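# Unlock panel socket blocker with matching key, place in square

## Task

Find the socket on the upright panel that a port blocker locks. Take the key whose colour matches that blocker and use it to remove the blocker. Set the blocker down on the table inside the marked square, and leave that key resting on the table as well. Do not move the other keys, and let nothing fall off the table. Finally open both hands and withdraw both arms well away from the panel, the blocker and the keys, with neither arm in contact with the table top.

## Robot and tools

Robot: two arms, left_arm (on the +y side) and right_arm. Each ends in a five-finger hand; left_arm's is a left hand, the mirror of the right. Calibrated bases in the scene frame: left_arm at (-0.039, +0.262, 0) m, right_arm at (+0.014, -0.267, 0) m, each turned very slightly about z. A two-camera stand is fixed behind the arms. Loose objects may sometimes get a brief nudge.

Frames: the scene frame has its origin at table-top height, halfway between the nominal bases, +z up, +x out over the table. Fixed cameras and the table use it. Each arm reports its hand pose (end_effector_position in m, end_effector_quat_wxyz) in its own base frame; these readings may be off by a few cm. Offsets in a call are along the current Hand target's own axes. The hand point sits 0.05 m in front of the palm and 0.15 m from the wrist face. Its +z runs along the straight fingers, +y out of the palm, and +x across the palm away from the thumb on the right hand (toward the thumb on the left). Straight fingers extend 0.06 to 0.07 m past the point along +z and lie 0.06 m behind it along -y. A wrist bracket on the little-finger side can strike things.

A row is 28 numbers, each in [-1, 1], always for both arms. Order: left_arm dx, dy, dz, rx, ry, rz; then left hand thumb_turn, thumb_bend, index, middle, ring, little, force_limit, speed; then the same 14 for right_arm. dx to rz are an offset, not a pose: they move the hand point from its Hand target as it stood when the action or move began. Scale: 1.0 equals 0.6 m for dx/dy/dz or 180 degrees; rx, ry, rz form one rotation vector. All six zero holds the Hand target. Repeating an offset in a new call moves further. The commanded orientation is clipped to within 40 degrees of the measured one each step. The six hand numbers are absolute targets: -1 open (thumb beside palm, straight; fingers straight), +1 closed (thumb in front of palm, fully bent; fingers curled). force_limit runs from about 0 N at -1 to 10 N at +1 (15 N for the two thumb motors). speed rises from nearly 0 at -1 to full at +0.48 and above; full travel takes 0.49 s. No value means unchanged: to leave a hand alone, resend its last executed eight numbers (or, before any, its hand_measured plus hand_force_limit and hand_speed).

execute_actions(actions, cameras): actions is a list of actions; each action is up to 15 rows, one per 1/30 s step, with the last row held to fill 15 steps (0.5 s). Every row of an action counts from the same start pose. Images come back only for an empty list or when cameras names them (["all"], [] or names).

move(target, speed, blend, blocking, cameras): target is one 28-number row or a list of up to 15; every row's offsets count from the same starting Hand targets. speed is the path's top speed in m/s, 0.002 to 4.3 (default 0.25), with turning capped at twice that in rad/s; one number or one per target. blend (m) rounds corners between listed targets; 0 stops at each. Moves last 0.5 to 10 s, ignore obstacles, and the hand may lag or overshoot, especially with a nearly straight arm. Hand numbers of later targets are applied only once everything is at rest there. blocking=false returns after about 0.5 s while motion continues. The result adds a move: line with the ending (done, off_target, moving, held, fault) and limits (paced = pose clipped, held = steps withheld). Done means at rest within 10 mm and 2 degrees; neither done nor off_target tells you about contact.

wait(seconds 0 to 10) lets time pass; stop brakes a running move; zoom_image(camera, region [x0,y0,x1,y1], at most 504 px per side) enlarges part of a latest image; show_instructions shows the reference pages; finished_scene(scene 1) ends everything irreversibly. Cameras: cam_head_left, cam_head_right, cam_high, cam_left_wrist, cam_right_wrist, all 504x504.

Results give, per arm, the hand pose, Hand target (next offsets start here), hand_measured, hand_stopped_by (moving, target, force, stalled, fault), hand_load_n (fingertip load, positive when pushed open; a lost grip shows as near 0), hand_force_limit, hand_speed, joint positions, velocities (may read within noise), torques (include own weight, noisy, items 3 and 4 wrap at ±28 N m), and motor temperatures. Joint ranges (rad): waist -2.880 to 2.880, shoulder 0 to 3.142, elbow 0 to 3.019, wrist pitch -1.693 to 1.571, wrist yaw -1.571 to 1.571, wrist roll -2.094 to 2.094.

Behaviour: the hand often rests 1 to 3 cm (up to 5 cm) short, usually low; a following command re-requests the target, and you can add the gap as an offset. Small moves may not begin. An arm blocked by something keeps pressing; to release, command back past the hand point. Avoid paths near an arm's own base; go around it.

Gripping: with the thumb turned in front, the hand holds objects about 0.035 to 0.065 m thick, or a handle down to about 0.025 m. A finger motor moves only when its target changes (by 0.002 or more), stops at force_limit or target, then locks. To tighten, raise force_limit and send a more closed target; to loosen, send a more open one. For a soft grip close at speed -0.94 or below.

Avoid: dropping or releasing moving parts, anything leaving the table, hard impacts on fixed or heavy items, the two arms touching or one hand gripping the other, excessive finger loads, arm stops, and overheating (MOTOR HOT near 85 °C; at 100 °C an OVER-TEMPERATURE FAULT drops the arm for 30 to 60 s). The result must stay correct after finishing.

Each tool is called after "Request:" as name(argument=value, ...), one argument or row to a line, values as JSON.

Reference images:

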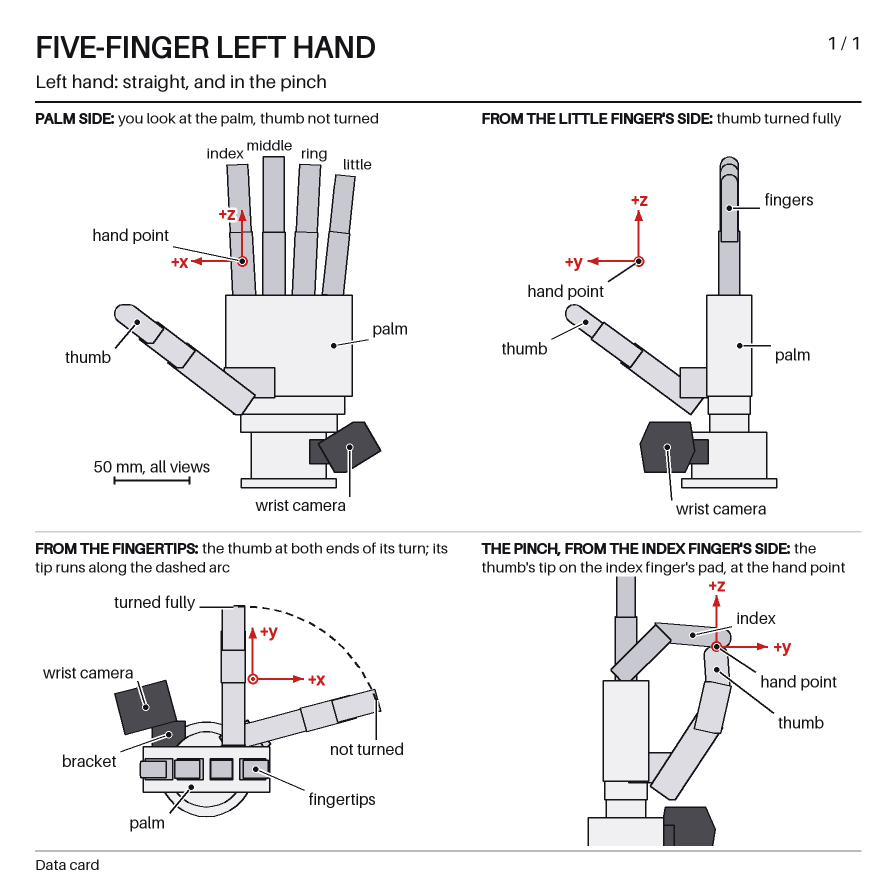

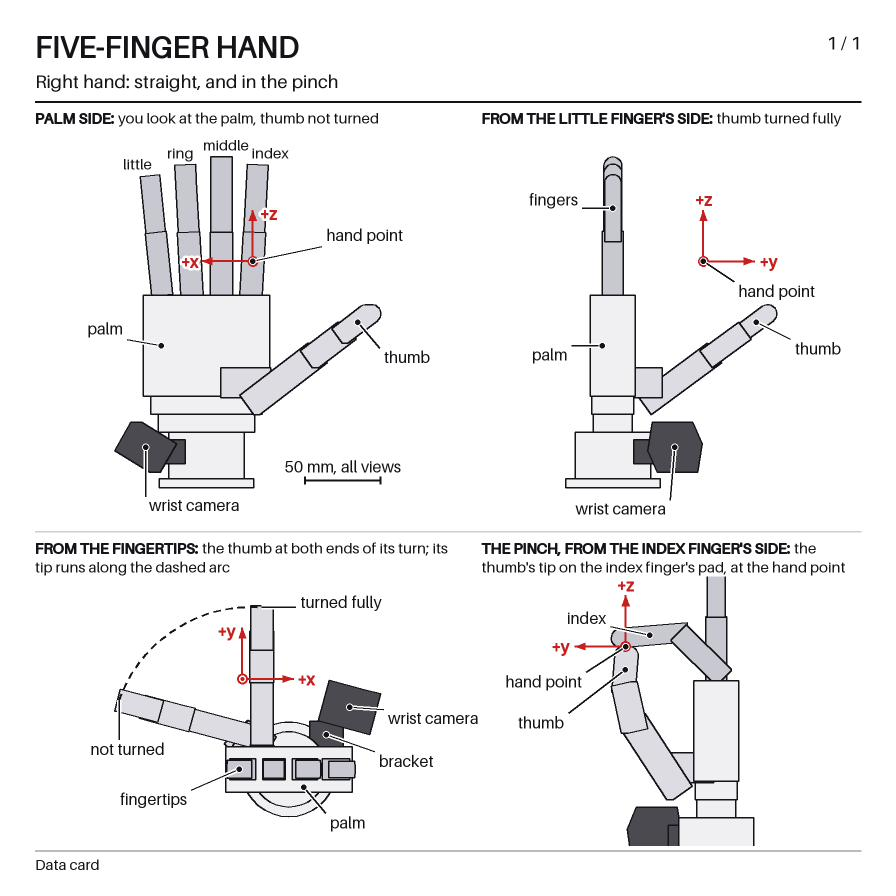

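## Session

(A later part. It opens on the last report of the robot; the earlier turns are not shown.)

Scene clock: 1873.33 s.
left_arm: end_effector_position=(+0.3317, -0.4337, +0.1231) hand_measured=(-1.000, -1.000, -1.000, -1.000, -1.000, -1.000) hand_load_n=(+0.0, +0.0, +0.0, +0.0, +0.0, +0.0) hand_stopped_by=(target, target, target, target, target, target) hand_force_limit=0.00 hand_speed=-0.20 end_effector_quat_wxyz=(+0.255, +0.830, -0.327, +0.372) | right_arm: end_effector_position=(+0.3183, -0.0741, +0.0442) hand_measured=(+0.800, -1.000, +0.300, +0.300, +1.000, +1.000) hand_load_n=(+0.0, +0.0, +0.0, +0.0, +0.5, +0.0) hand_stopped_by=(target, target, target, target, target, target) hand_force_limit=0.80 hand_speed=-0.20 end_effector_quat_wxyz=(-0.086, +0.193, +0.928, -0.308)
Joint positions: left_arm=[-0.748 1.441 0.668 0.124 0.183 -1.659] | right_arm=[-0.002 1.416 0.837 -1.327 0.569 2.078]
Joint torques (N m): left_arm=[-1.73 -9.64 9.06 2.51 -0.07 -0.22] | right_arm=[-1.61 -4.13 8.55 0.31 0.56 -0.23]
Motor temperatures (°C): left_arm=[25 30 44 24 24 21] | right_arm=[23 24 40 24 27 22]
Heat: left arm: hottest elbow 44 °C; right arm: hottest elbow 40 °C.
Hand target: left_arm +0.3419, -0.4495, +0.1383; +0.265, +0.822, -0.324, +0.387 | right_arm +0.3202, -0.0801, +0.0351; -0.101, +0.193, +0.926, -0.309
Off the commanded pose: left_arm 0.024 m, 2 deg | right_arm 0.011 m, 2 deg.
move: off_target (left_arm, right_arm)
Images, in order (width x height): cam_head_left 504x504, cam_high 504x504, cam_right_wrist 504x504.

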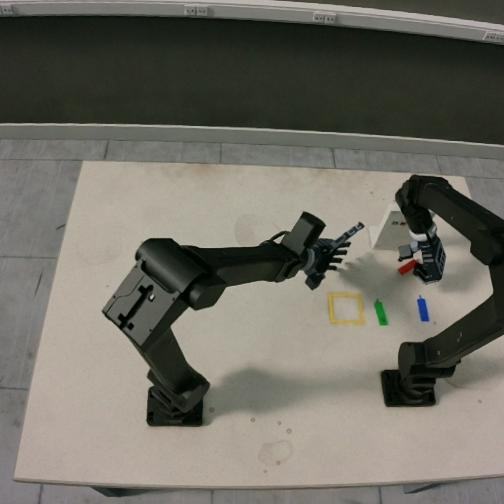

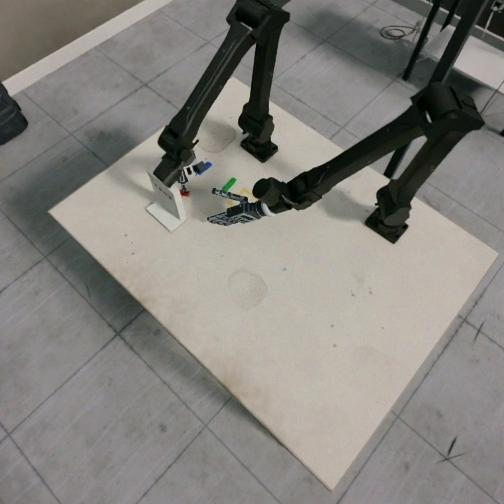

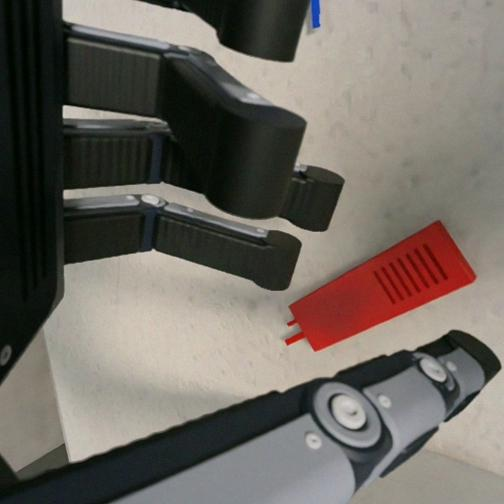

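Request:
move(
  target=[0,0,0,0,0,0,-1,-1,-1,-1,-1,-1,0,-0.2,-0.011,0.033,0.0369,0,0,0,0.8,-1,0.3,0.3,1,1,0.8,-0.2],
  speed=0.06,
  cameras=["cam_head_left","cam_right_wrist","cam_high"],
)

Request:
zoom_image(
  camera="cam_head_left",
  region=[385, 235, 455, 295],
)

Scene clock: 1883.47 s.
left_arm: end_effector_position=(+0.3317, -0.4337, +0.1231) hand_measured=(-1.000, -1.000, -1.000, -1.000, -1.000, -1.000) hand_load_n=(+0.0, -0.5, +0.0, +0.0, +0.0, -0.5) hand_stopped_by=(target, target, target, target, target, target) hand_force_limit=0.00 hand_speed=-0.20 end_effector_quat_wxyz=(+0.255, +0.830, -0.327, +0.372) | right_arm: end_effector_position=(+0.3429, -0.0748, +0.0334) hand_measured=(+0.800, -1.000, +0.300, +0.300, +1.000, +1.000) hand_load_n=(+0.0, +0.0, +0.0, +0.0, +0.0, +0.0) hand_stopped_by=(target, target, target, target, target, target) hand_force_limit=0.80 hand_speed=-0.20 end_effector_quat_wxyz=(-0.056, +0.204, +0.930, -0.301)
Joint positions: left_arm=[-0.748 1.441 0.668 0.124 0.183 -1.659] | right_arm=[-0.004 1.452 0.845 -1.235 0.569 2.077]
Joint torques (N m): left_arm=[-1.79 -9.64 9.05 2.48 -0.08 -0.23] | right_arm=[-1.85 -2.96 5.76 0.16 0.5 -0.17]
Heat: left arm: hottest elbow 44 °C; right arm: hottest elbow 40 °C.
Hand target: left_arm +0.3419, -0.4495, +0.1383; +0.265, +0.822, -0.324, +0.387 | right_arm +0.3252, -0.0801, +0.0050; -0.101, +0.193, +0.926, -0.309
Off the commanded pose: left_arm 0.024 m, 2 deg | right_arm 0.034 m, 5 deg.
move: off_target (left_arm, right_arm)
Images, in order (width x height): cam_head_left 504x504, cam_high 504x504, cam_right_wrist 504x504.

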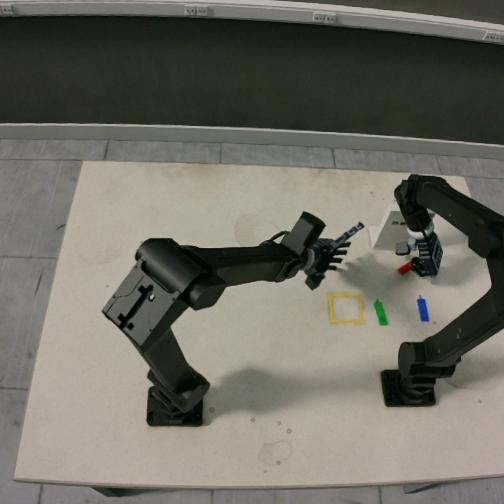

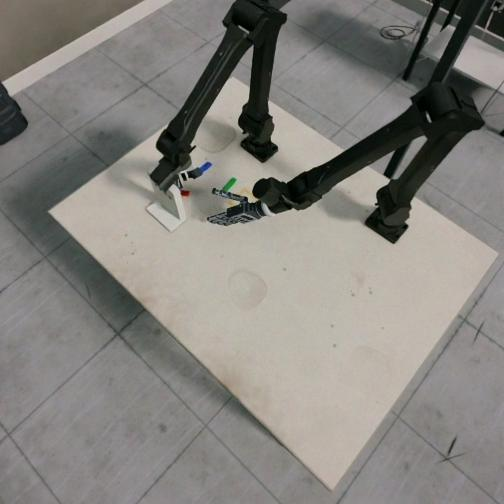

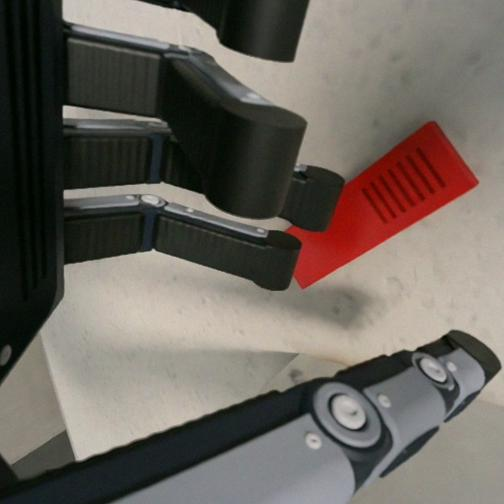

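Scaled by 7.200 from the camera's 504x504 image, which has a finer 720x720 frame.

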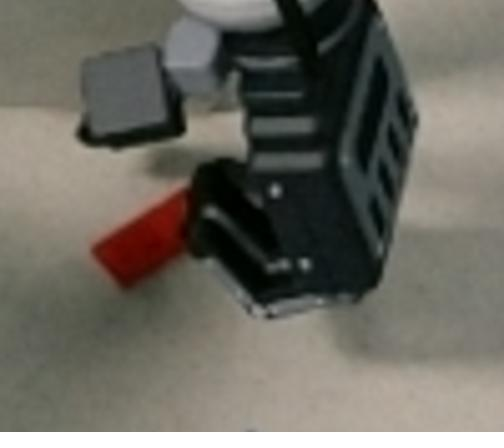

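Request:
execute_actions(
  actions=[
    [[0,0,0,0,0,0,-1,-1,-1,-1,-1,-1,0,-0.2,0.0084,0.0032,0.0110,0,0,0,0.8,-1,0.3,0.3,1,1,0.8,-0.2]],
  ],
)

Scene clock: 1896.87 s.
left_arm: end_effector_position=(+0.3317, -0.4337, +0.1231) hand_measured=(-1.000, -1.000, -1.000, -1.000, -1.000, -1.000) hand_load_n=(+0.0, +0.0, +0.0, +0.0, +0.0, +0.0) hand_stopped_by=(target, target, target, target, target, target) hand_force_limit=0.00 hand_speed=-0.20 end_effector_quat_wxyz=(+0.255, +0.830, -0.327, +0.372) | right_arm: end_effector_position=(+0.3463, -0.0748, +0.0322) hand_measured=(+0.800, -1.000, +0.300, +0.300, +1.000, +1.000) hand_load_n=(+0.0, +0.0, +0.0, +0.0, +0.0, +0.0) hand_stopped_by=(target, target, target, target, target, target) hand_force_limit=0.80 hand_speed=-0.20 end_effector_quat_wxyz=(-0.051, +0.205, +0.930, -0.300)
Joint positions: left_arm=[-0.748 1.441 0.668 0.124 0.183 -1.659] | right_arm=[-0.004 1.454 0.844 -1.219 0.569 2.077]
Joint torques (N m): left_arm=[-1.79 -9.58 9.07 2.5 -0.07 -0.23] | right_arm=[-1.73 -3.78 3.95 0.02 0.53 -0.15]
Heat: left arm: hottest elbow 44 °C; right arm: hottest elbow 39 °C.
Hand target: left_arm +0.3419, -0.4495, +0.1383; +0.265, +0.822, -0.324, +0.387 | right_arm +0.3190, -0.0801, -0.0010; -0.102, +0.193, +0.926, -0.309
Off the commanded pose: left_arm 0.024 m, 2 deg | right_arm 0.043 m, 6 deg.

Request:
wait(
  seconds=0.1,
  cameras=["all"],
)

Request:
zoom_image(
  camera="cam_high",
  region=[140, 140, 220, 220],
)

Request:
zoom_image(
  camera="cam_head_left",
  region=[375, 165, 475, 295],
)

Scene clock: 1902.97 s.
left_arm: end_effector_position=(+0.3317, -0.4337, +0.1231) hand_measured=(-1.000, -1.000, -1.000, -1.000, -1.000, -1.000) hand_load_n=(+0.0, +0.0, +0.0, +0.0, +0.0, +0.0) hand_stopped_by=(target, target, target, target, target, target) hand_force_limit=0.00 hand_speed=-0.20 end_effector_quat_wxyz=(+0.255, +0.830, -0.327, +0.372) | right_arm: end_effector_position=(+0.3463, -0.0748, +0.0322) hand_measured=(+0.800, -1.000, +0.300, +0.300, +1.000, +1.000) hand_load_n=(+0.0, +0.0, +0.0, +0.0, +0.0, +0.0) hand_stopped_by=(target, target, target, target, target, target) hand_force_limit=0.80 hand_speed=-0.20 end_effector_quat_wxyz=(-0.051, +0.205, +0.930, -0.300)
Joint positions: left_arm=[-0.748 1.441 0.668 0.124 0.183 -1.659] | right_arm=[-0.004 1.454 0.844 -1.219 0.569 2.077]
Joint torques (N m): left_arm=[-1.79 -9.58 9.05 2.47 -0.08 -0.24] | right_arm=[-1.96 -3.84 4.19 0.18 0.53 -0.2]
Heat: left arm: hottest elbow 44 °C; right arm: hottest elbow 38 °C.
Hand target: left_arm +0.3419, -0.4495, +0.1383; +0.265, +0.822, -0.324, +0.387 | right_arm +0.3190, -0.0801, -0.0010; -0.102, +0.193, +0.926, -0.309
Off the commanded pose: left_arm 0.024 m, 2 deg | right_arm 0.043 m, 6 deg.
wait: 0.10 s; at rest from the start

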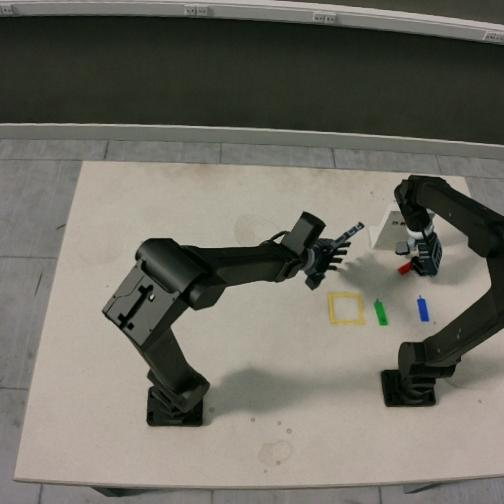

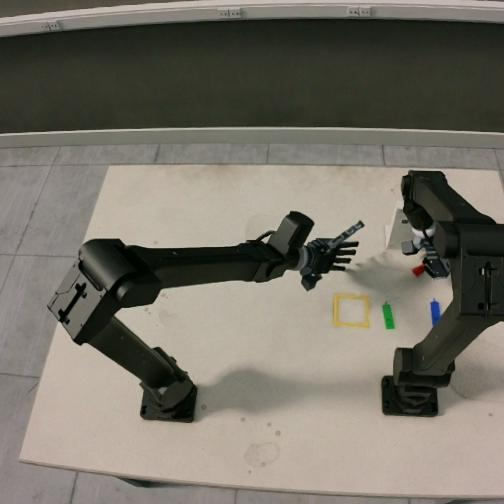

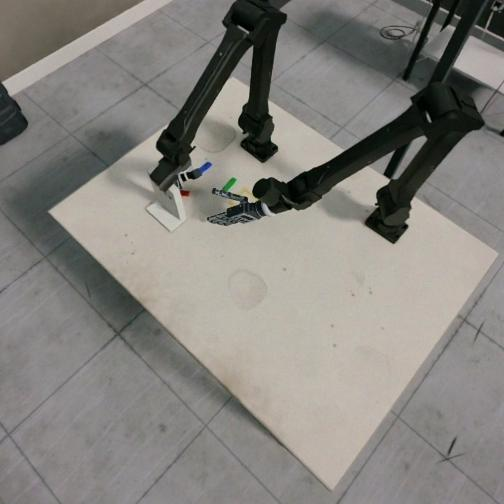

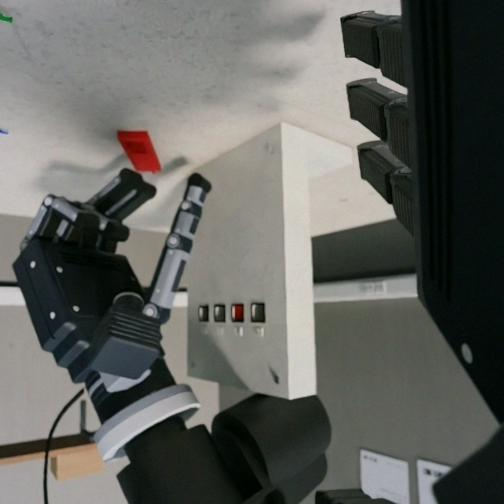

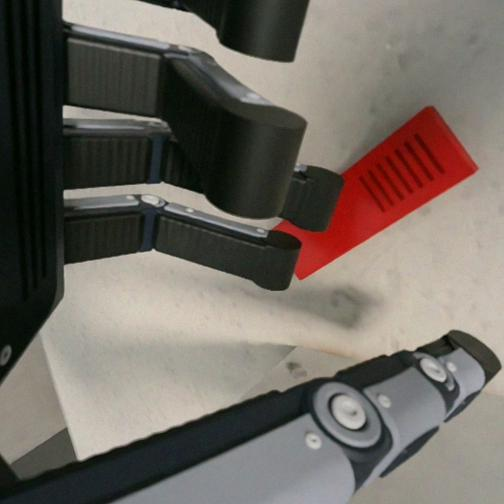

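Scaled by 6.300 from the camera's 504x504 image, which has a finer 720x720 frame.

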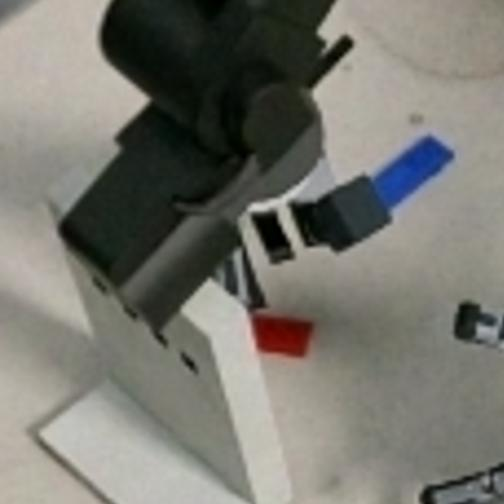

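Scaled by 3.877 from the camera's 504x504 image, which has a finer 720x720 frame.

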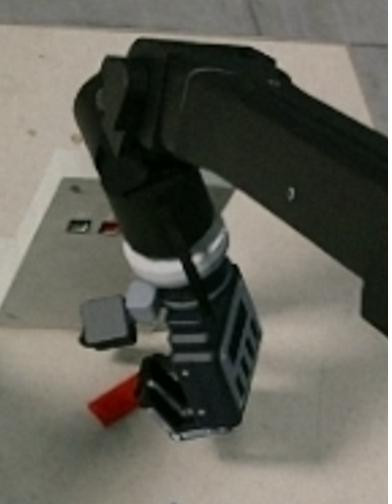

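Request:
move(
  target=[
    [0,0,0,0,0,0,-1,-1,-1,-1,-1,-1,0,-0.2,0.0329,-0.0731,-0.0907,0,0,0,0.8,-1,0.3,1,1,1,0.8,-0.2],
    [0,0,0,0,0,0,-1,-1,-1,-1,-1,-1,0,-0.2,0.0139,-0.0308,-0.1569,0.0089,-0.1529,-0.1618,0.8,-1,0.3,1,1,1,0.8,-0.2],
  ],
  blend=0.01,
  speed=0.1,
  cameras=["all"],
)

Request:
zoom_image(
  camera="cam_head_left",
  region=[375, 205, 455, 295],
)

Scene clock: 2056.47 s.
left_arm: end_effector_position=(+0.3317, -0.4337, +0.1231) hand_measured=(-1.000, -1.000, -1.000, -1.000, -1.000, -1.000) hand_load_n=(+0.0, +0.0, +0.0, +0.0, +0.0, +0.0) hand_stopped_by=(target, target, target, target, target, target) hand_force_limit=0.00 hand_speed=-0.20 end_effector_quat_wxyz=(+0.255, +0.830, -0.327, +0.372) | right_arm: end_effector_position=(+0.3320, -0.0454, +0.0804) hand_measured=(+0.800, -1.000, +0.300, +1.000, +1.000, +1.000) hand_load_n=(+0.0, +0.0, +0.0, +0.5, +0.5, +0.0) hand_stopped_by=(target, target, target, target, target, target) hand_force_limit=0.80 hand_speed=-0.20 end_effector_quat_wxyz=(+0.031, -0.115, +0.939, -0.323)
Joint positions: left_arm=[-0.748 1.441 0.668 0.124 0.183 -1.659] | right_arm=[0.064 1.161 0.728 -1.019 0.653 1.35]
Joint torques (N m): left_arm=[-1.73 -9.52 9.05 2.47 -0.07 -0.22] | right_arm=[1.9 -6.3 8.64 1.36 0.5 -0.25]
Motor temperatures (°C): left_arm=[25 29 45 24 24 21] | right_arm=[22 23 34 24 26 22]
Heat: left arm: hottest elbow 45 °C; right arm: hottest elbow 34 °C.
Hand target: left_arm +0.3419, -0.4495, +0.1383; +0.265, +0.822, -0.324, +0.387 | right_arm +0.3350, -0.0399, +0.0851; +0.043, -0.123, +0.937, -0.323
Off the commanded pose: left_arm 0.024 m, 2 deg | right_arm 0.008 m, 2 deg.
move: off_target (left_arm)

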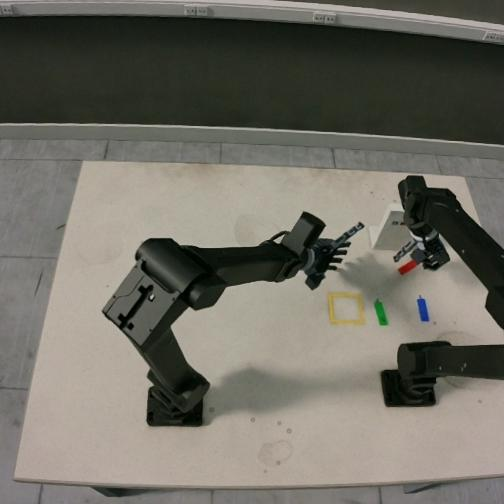

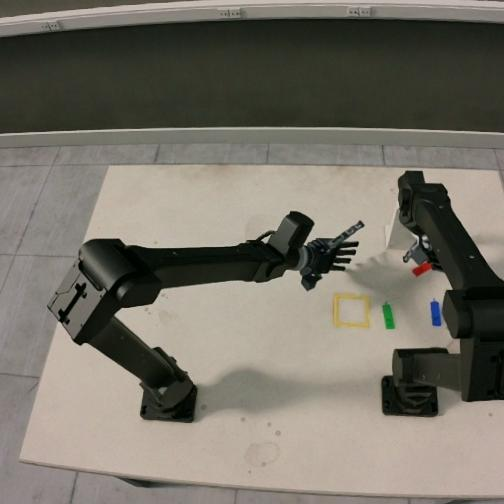

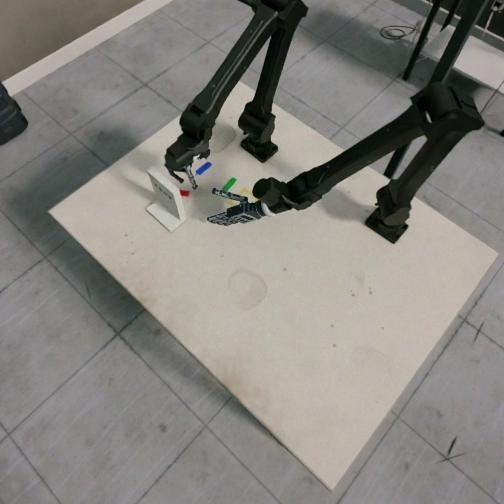

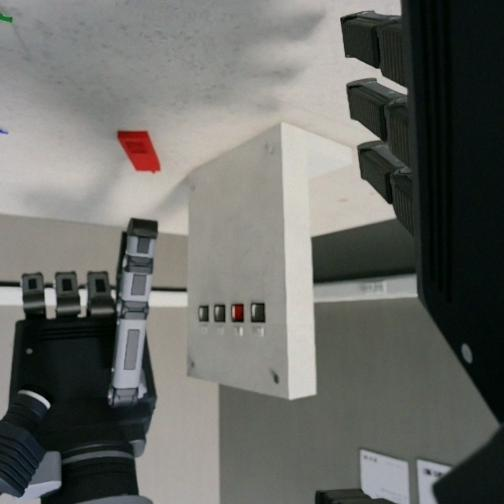

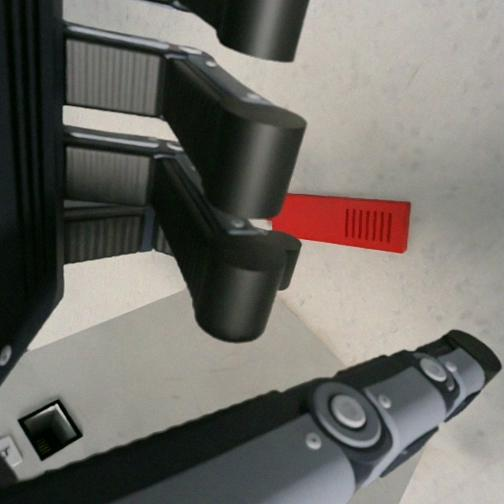

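Scaled by 5.600 from the camera's 504x504 image, which has a finer 720x720 frame.

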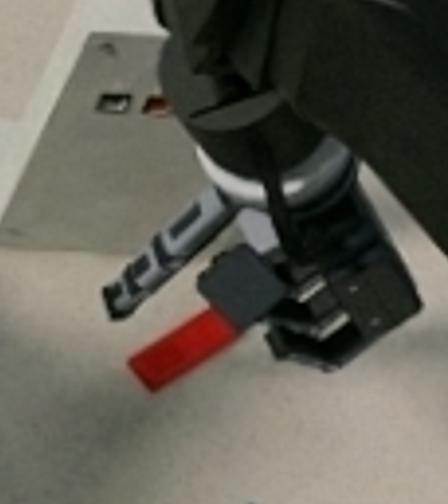

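Request:
move(
  target=[0,0,0,0,0,0,-1,-1,-1,-1,-1,-1,0,-0.2,-0.0287,0.0656,0.0460,0,0,0,0.8,-1,0.3,1,1,1,0.8,-0.2],
  speed=0.08,
  cameras=["cam_head_left","cam_right_wrist","cam_left_wrist","cam_high"],
)

Request:
zoom_image(
  camera="cam_head_left",
  region=[375, 205, 455, 295],
)

Scene clock: 2068.97 s.
left_arm: end_effector_position=(+0.3317, -0.4337, +0.1231) hand_measured=(-1.000, -1.000, -1.000, -1.000, -1.000, -1.000) hand_load_n=(+0.0, +0.0, +0.0, +0.0, +0.0, +0.0) hand_stopped_by=(target, target, target, target, target, target) hand_force_limit=0.00 hand_speed=-0.20 end_effector_quat_wxyz=(+0.255, +0.830, -0.327, +0.372) | right_arm: end_effector_position=(+0.3448, -0.0267, +0.0410) hand_measured=(+0.800, -1.000, +0.300, +1.000, +1.000, +1.000) hand_load_n=(+0.0, +0.0, +0.0, +0.0, +0.0, +0.0) hand_stopped_by=(target, target, target, target, target, target) hand_force_limit=0.80 hand_speed=-0.20 end_effector_quat_wxyz=(+0.038, -0.122, +0.938, -0.322)
Joint positions: left_arm=[-0.748 1.441 0.668 0.124 0.183 -1.659] | right_arm=[0.119 1.263 0.69 -0.899 0.654 1.396]
Joint torques (N m): left_arm=[-1.61 -9.64 9.05 2.5 -0.07 -0.22] | right_arm=[1.49 -6.01 8.02 1.29 0.66 0.06]
Heat: left arm: hottest elbow 45 °C; right arm: hottest elbow 35 °C.
Hand target: left_arm +0.3419, -0.4495, +0.1383; +0.265, +0.822, -0.324, +0.387 | right_arm +0.3481, -0.0219, +0.0391; +0.043, -0.123, +0.937, -0.323
Off the commanded pose: left_arm 0.024 m, 2 deg | right_arm 0.006 m, 1 deg.
move: off_target (left_arm)
Images, in order (width x height): cam_head_left 504x504, cam_high 504x504, cam_left_wrist 504x504, cam_right_wrist 504x504.

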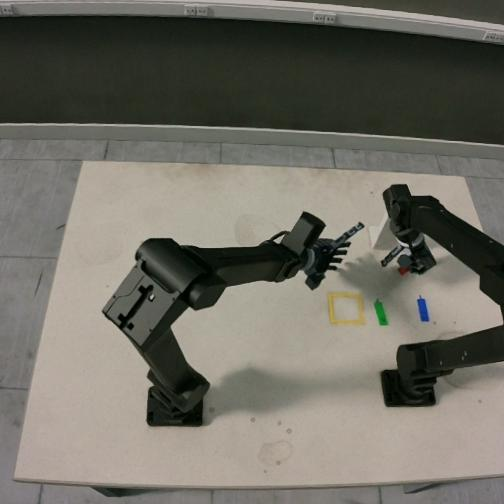

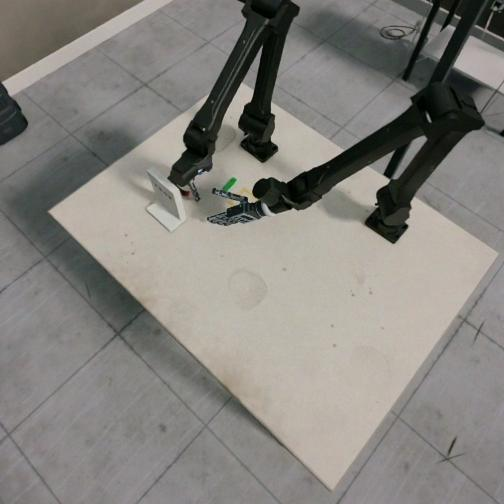

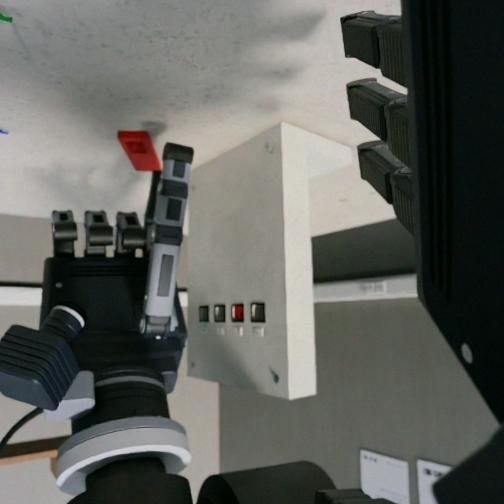

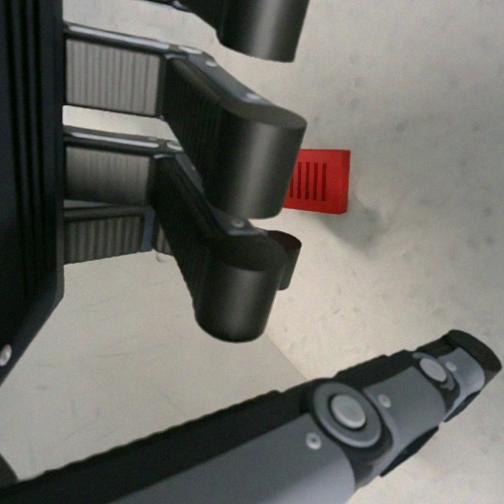

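Scaled by 5.600 from the camera's 504x504 image, which has a finer 720x720 frame.

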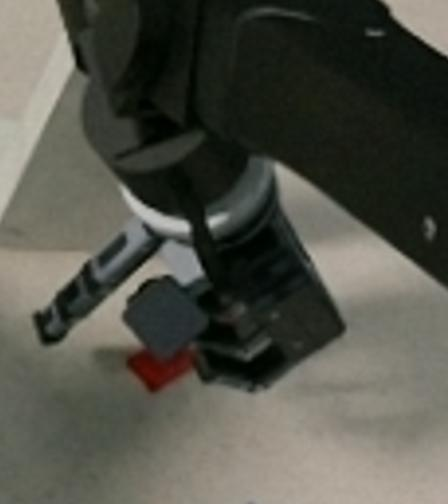

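Request:
move(
  target=[0,0,0,0,0,0,-1,-1,-1,-1,-1,-1,0,-0.2,-0.0114,0.0246,0.0252,0,0,0,0.8,-1,0.3,1,1,1,0.8,-0.2],
  speed=0.06,
  cameras=["cam_head_left","cam_right_wrist","cam_left_wrist"],
)

Scene clock: 2075.27 s.
left_arm: end_effector_position=(+0.3317, -0.4337, +0.1231) hand_measured=(-1.000, -1.000, -1.000, -1.000, -1.000, -1.000) hand_load_n=(+0.0, +0.0, -0.5, +0.0, +0.0, +0.0) hand_stopped_by=(target, target, target, target, target, target) hand_force_limit=0.00 hand_speed=-0.20 end_effector_quat_wxyz=(+0.255, +0.830, -0.327, +0.372) | right_arm: end_effector_position=(+0.3514, -0.0230, +0.0204) hand_measured=(+0.800, -1.000, +0.300, +1.000, +1.000, +1.000) hand_load_n=(+0.0, +0.0, +0.0, +0.0, +0.0, +0.0) hand_stopped_by=(target, target, target, target, target, target) hand_force_limit=0.80 hand_speed=-0.20 end_effector_quat_wxyz=(+0.039, -0.122, +0.938, -0.322)
Joint positions: left_arm=[-0.748 1.441 0.668 0.124 0.183 -1.659] | right_arm=[0.128 1.324 0.678 -0.832 0.655 1.41]
Joint torques (N m): left_arm=[-1.73 -9.7 9.07 2.51 -0.07 -0.22] | right_arm=[1.44 -6.18 8.03 1.18 0.72 0.02]
Heat: left arm: hottest elbow 45 °C; right arm: hottest elbow 35 °C.
Hand target: left_arm +0.3419, -0.4495, +0.1383; +0.265, +0.822, -0.324, +0.387 | right_arm +0.3541, -0.0180, +0.0181; +0.043, -0.123, +0.937, -0.323
Off the commanded pose: left_arm 0.024 m, 2 deg | right_arm 0.006 m, 1 deg.
move: off_target (left_arm)
Images, in order (width x height): cam_head_left 504x504, cam_left_wrist 504x504, cam_right_wrist 504x504.

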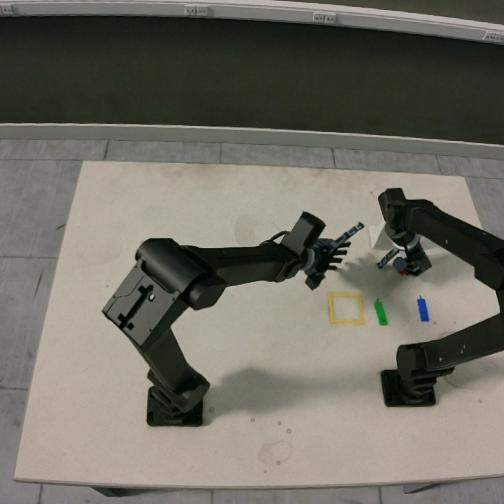

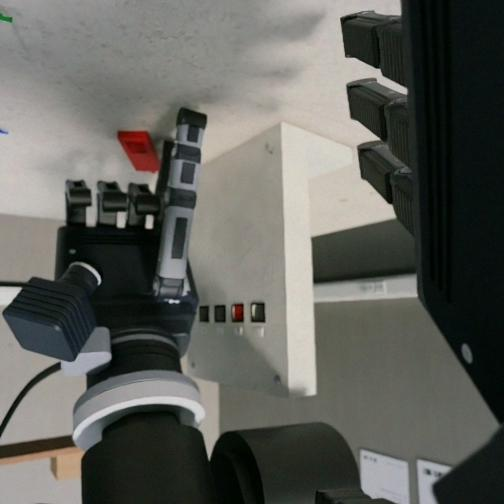

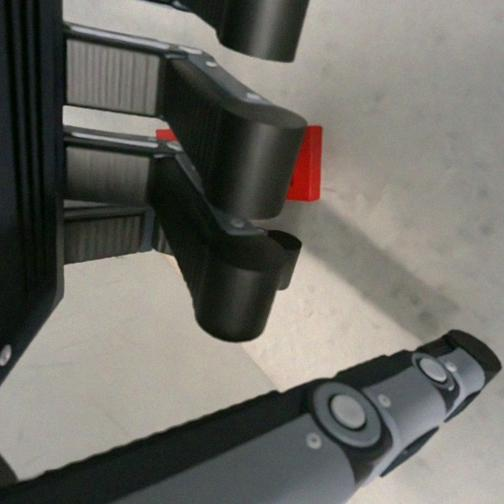

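Request:
execute_actions(
  actions=[
    [[0,0,0,0,0,0,-1,-1,-1,-1,-1,-1,0,-0.2,0.0114,-0.003,0.0024,0,0,0,0.8,-1,0.3,1,1,1,0.8,-0.2]],
  ],
)

Scene clock: 2080.23 s.
left_arm: end_effector_position=(+0.3317, -0.4337, +0.1231) hand_measured=(-1.000, -1.000, -1.000, -1.000, -1.000, -1.000) hand_load_n=(+0.0, +0.0, +0.0, +0.0, +0.0, +0.0) hand_stopped_by=(target, target, target, target, target, target) hand_force_limit=0.00 hand_speed=-0.20 end_effector_quat_wxyz=(+0.255, +0.830, -0.327, +0.372) | right_arm: end_effector_position=(+0.3451, -0.0239, +0.0152) hand_measured=(+0.800, -1.000, +0.300, +1.000, +1.000, +1.000) hand_load_n=(+0.0, +0.0, -1.0, +0.0, +0.0, +0.0) hand_stopped_by=(target, target, target, target, target, target) hand_force_limit=0.80 hand_speed=-0.20 end_effector_quat_wxyz=(+0.034, -0.123, +0.938, -0.322)
Joint positions: left_arm=[-0.748 1.441 0.668 0.124 0.183 -1.659] | right_arm=[0.128 1.324 0.662 -0.826 0.656 1.41]
Joint torques (N m): left_arm=[-1.67 -9.64 9.06 2.52 -0.07 -0.23] | right_arm=[0.67 -7.65 7.71 1.11 0.68 -0.07]
Heat: left arm: hottest elbow 45 °C; right arm: hottest elbow 35 °C.
Hand target: left_arm +0.3419, -0.4495, +0.1383; +0.265, +0.822, -0.324, +0.387 | right_arm +0.3482, -0.0220, +0.0182; +0.043, -0.123, +0.937, -0.323
Off the commanded pose: left_arm 0.024 m, 2 deg | right_arm 0.005 m, 1 deg.

Request:
execute_actions(
  actions=[
    [[0,0,0,0,0,0,-1,-1,-1,-1,-1,-1,0,-0.2,0.0211,0.0008,-0.0027,-0.0049,0.0145,-0.0113,0.8,-1,0.3,1,1,1,0.8,-0.2]],
  ],
  cameras=["cam_right_wrist","cam_left_wrist"],
)

Scene clock: 2088.30 s.
left_arm: end_effector_position=(+0.3317, -0.4337, +0.1231) hand_measured=(-1.000, -1.000, -1.000, -1.000, -1.000, -1.000) hand_load_n=(+0.0, +0.0, +0.0, +0.0, +0.0, +0.0) hand_stopped_by=(target, target, target, target, target, target) hand_force_limit=0.00 hand_speed=-0.20 end_effector_quat_wxyz=(+0.255, +0.830, -0.327, +0.372) | right_arm: end_effector_position=(+0.3346, -0.0249, +0.0141) hand_measured=(+0.800, -1.000, +0.300, +1.000, +1.000, +1.000) hand_load_n=(+0.0, +0.0, -1.5, +0.0, +0.0, +0.0) hand_stopped_by=(target, target, target, target, target, target) hand_force_limit=0.80 hand_speed=-0.20 end_effector_quat_wxyz=(+0.016, -0.129, +0.938, -0.321)
Joint positions: left_arm=[-0.748 1.441 0.668 0.124 0.183 -1.659] | right_arm=[0.128 1.322 0.662 -0.867 0.654 1.41]
Joint torques (N m): left_arm=[-1.67 -9.58 9.07 2.5 -0.08 -0.23] | right_arm=[-0.09 -6.53 8.47 0.16 0.43 -0.19]
Heat: left arm: hottest elbow 45 °C; right arm: hottest elbow 35 °C.
Hand target: left_arm +0.3419, -0.4495, +0.1383; +0.265, +0.822, -0.324, +0.387 | right_arm +0.3355, -0.0239, +0.0191; +0.015, -0.133, +0.938, -0.319
Off the commanded pose: left_arm 0.024 m, 2 deg | right_arm 0.005 m, 0 deg.
Images, in order (width x height): cam_left_wrist 504x504, cam_right_wrist 504x504.

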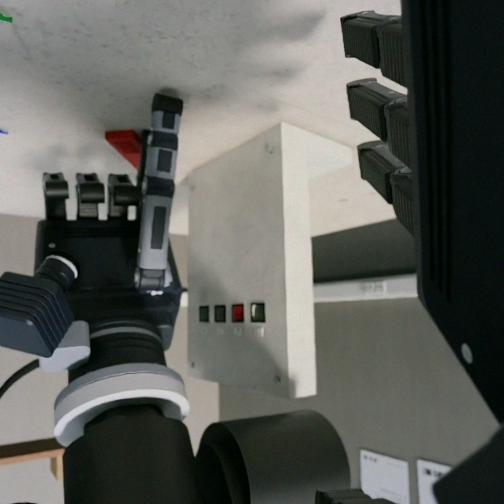

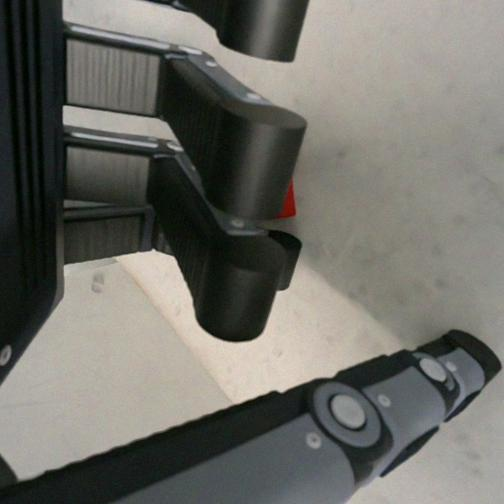

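Request:
execute_actions(
  actions=[
    [[0,0,0,0,0,0,-1,-1,-1,-1,-1,-1,0,-0.2,0.0256,-0.0112,0.0082,-0.005,0.0145,-0.0114,0.8,-1,0.3,1,1,1,0.8,-0.2]],
  ],
  cameras=["cam_right_wrist","cam_left_wrist","cam_head_left"],
)

Request:
zoom_image(
  camera="cam_head_left",
  region=[375, 205, 455, 295],
)

Scene clock: 2095.90 s.
left_arm: end_effector_position=(+0.3317, -0.4337, +0.1231) hand_measured=(-1.000, -1.000, -1.000, -1.000, -1.000, -1.000) hand_load_n=(+0.0, +0.0, +0.0, +0.0, +0.0, +0.5) hand_stopped_by=(target, target, target, target, target, target) hand_force_limit=0.00 hand_speed=-0.20 end_effector_quat_wxyz=(+0.255, +0.830, -0.327, +0.372) | right_arm: end_effector_position=(+0.3218, -0.0308, +0.0140) hand_measured=(+0.800, -1.000, +0.300, +1.000, +1.000, +1.000) hand_load_n=(+0.0, +0.0, -2.5, +0.0, +0.0, +0.0) hand_stopped_by=(target, target, target, target, target, target) hand_force_limit=0.80 hand_speed=-0.20 end_effector_quat_wxyz=(-0.008, -0.140, +0.938, -0.316)
Joint positions: left_arm=[-0.748 1.441 0.668 0.124 0.183 -1.659] | right_arm=[0.107 1.315 0.662 -0.907 0.643 1.378]
Joint torques (N m): left_arm=[-1.73 -9.52 9.05 2.48 -0.08 -0.23] | right_arm=[-2.02 -6.07 9.01 -0.02 0.56 -0.35]
Heat: left arm: hottest elbow 45 °C; right arm: hottest elbow 36 °C.
Hand target: left_arm +0.3419, -0.4495, +0.1383; +0.265, +0.822, -0.324, +0.387 | right_arm +0.3229, -0.0359, +0.0201; -0.013, -0.143, +0.938, -0.315
Off the commanded pose: left_arm 0.024 m, 2 deg | right_arm 0.008 m, 1 deg.
Images, in order (width x height): cam_head_left 504x504, cam_left_wrist 504x504, cam_right_wrist 504x504.

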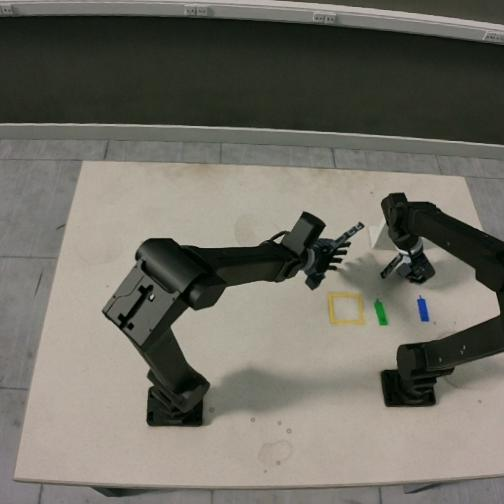

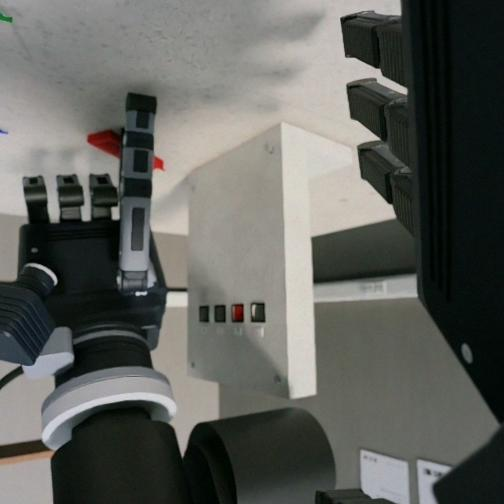

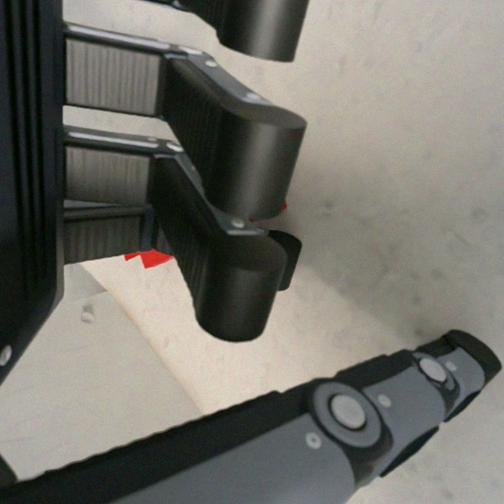

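Scaled by 5.600 from the camera's 504x504 image, which has a finer 720x720 frame.

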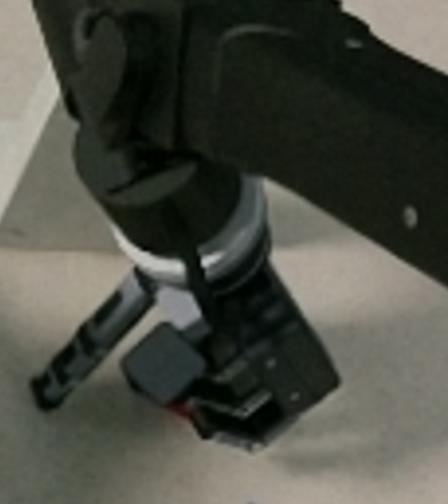

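Request:
move(
  target=[0,0,0,0,0,0,-1,-1,-1,-1,-1,-1,0,-0.2,0.0068,-0.039,-0.064,0,0,0,0.8,-1,0.3,1,1,1,0.8,-0.2],
  speed=0.1,
  cameras=["cam_head_left","cam_head_right","cam_right_wrist","cam_left_wrist"],
)

Request:
zoom_image(
  camera="cam_left_wrist",
  region=[50, 90, 200, 240],
)

Scene clock: 2106.60 s.
left_arm: end_effector_position=(+0.3317, -0.4337, +0.1231) hand_measured=(-1.000, -1.000, -1.000, -1.000, -1.000, -1.000) hand_load_n=(+0.0, -0.5, +0.0, +0.0, +0.0, +0.0) hand_stopped_by=(target, target, target, target, target, target) hand_force_limit=0.00 hand_speed=-0.20 end_effector_quat_wxyz=(+0.255, +0.830, -0.327, +0.372) | right_arm: end_effector_position=(+0.3042, -0.0327, +0.0469) hand_measured=(+0.800, -1.000, +0.300, +1.000, +1.000, +1.000) hand_load_n=(+0.0, +0.0, +0.0, +0.0, +0.0, +0.0) hand_stopped_by=(target, target, target, target, target, target) hand_force_limit=0.80 hand_speed=-0.20 end_effector_quat_wxyz=(-0.034, -0.151, +0.936, -0.315)
Joint positions: left_arm=[-0.748 1.441 0.668 0.124 0.183 -1.659] | right_arm=[0.107 1.241 0.705 -1.077 0.643 1.372]
Joint torques (N m): left_arm=[-1.73 -9.58 9.06 2.5 -0.06 -0.23] | right_arm=[-0.26 -6.77 12.01 0.17 0.54 -0.13]
Heat: left arm: hottest elbow 45 °C; right arm: hottest elbow 36 °C.
Hand target: left_arm +0.3419, -0.4495, +0.1383; +0.265, +0.822, -0.324, +0.387 | right_arm +0.3228, -0.0320, +0.0650; -0.013, -0.142, +0.938, -0.315
Off the commanded pose: left_arm 0.024 m, 2 deg | right_arm 0.026 m, 3 deg.
move: off_target (left_arm, right_arm)
Images, in order (width x height): cam_head_left 504x504, cam_head_right 504x504, cam_left_wrist 504x504, cam_right_wrist 504x504.

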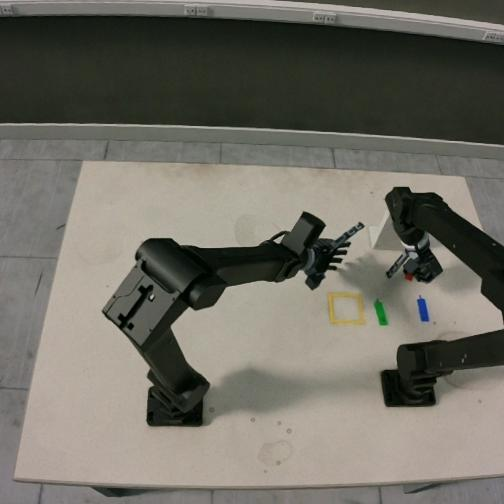

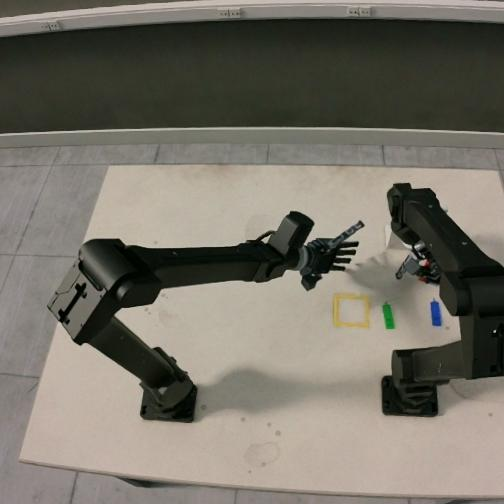

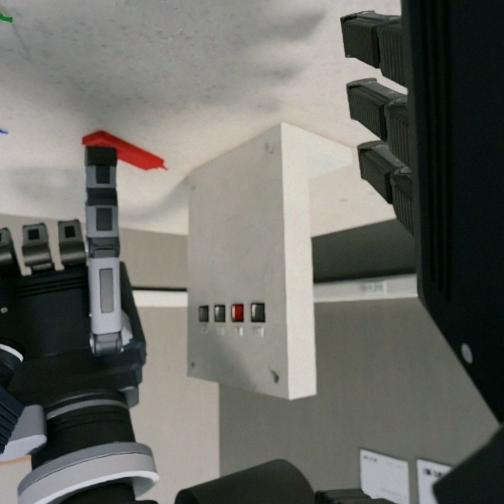

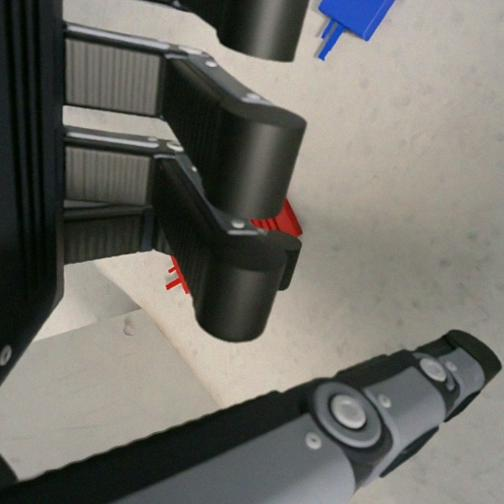

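Scaled by 3.360 from the camera's 504x504 image, which has a finer 720x720 frame.

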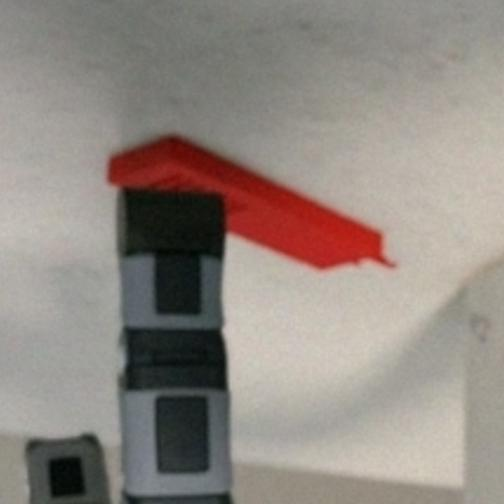

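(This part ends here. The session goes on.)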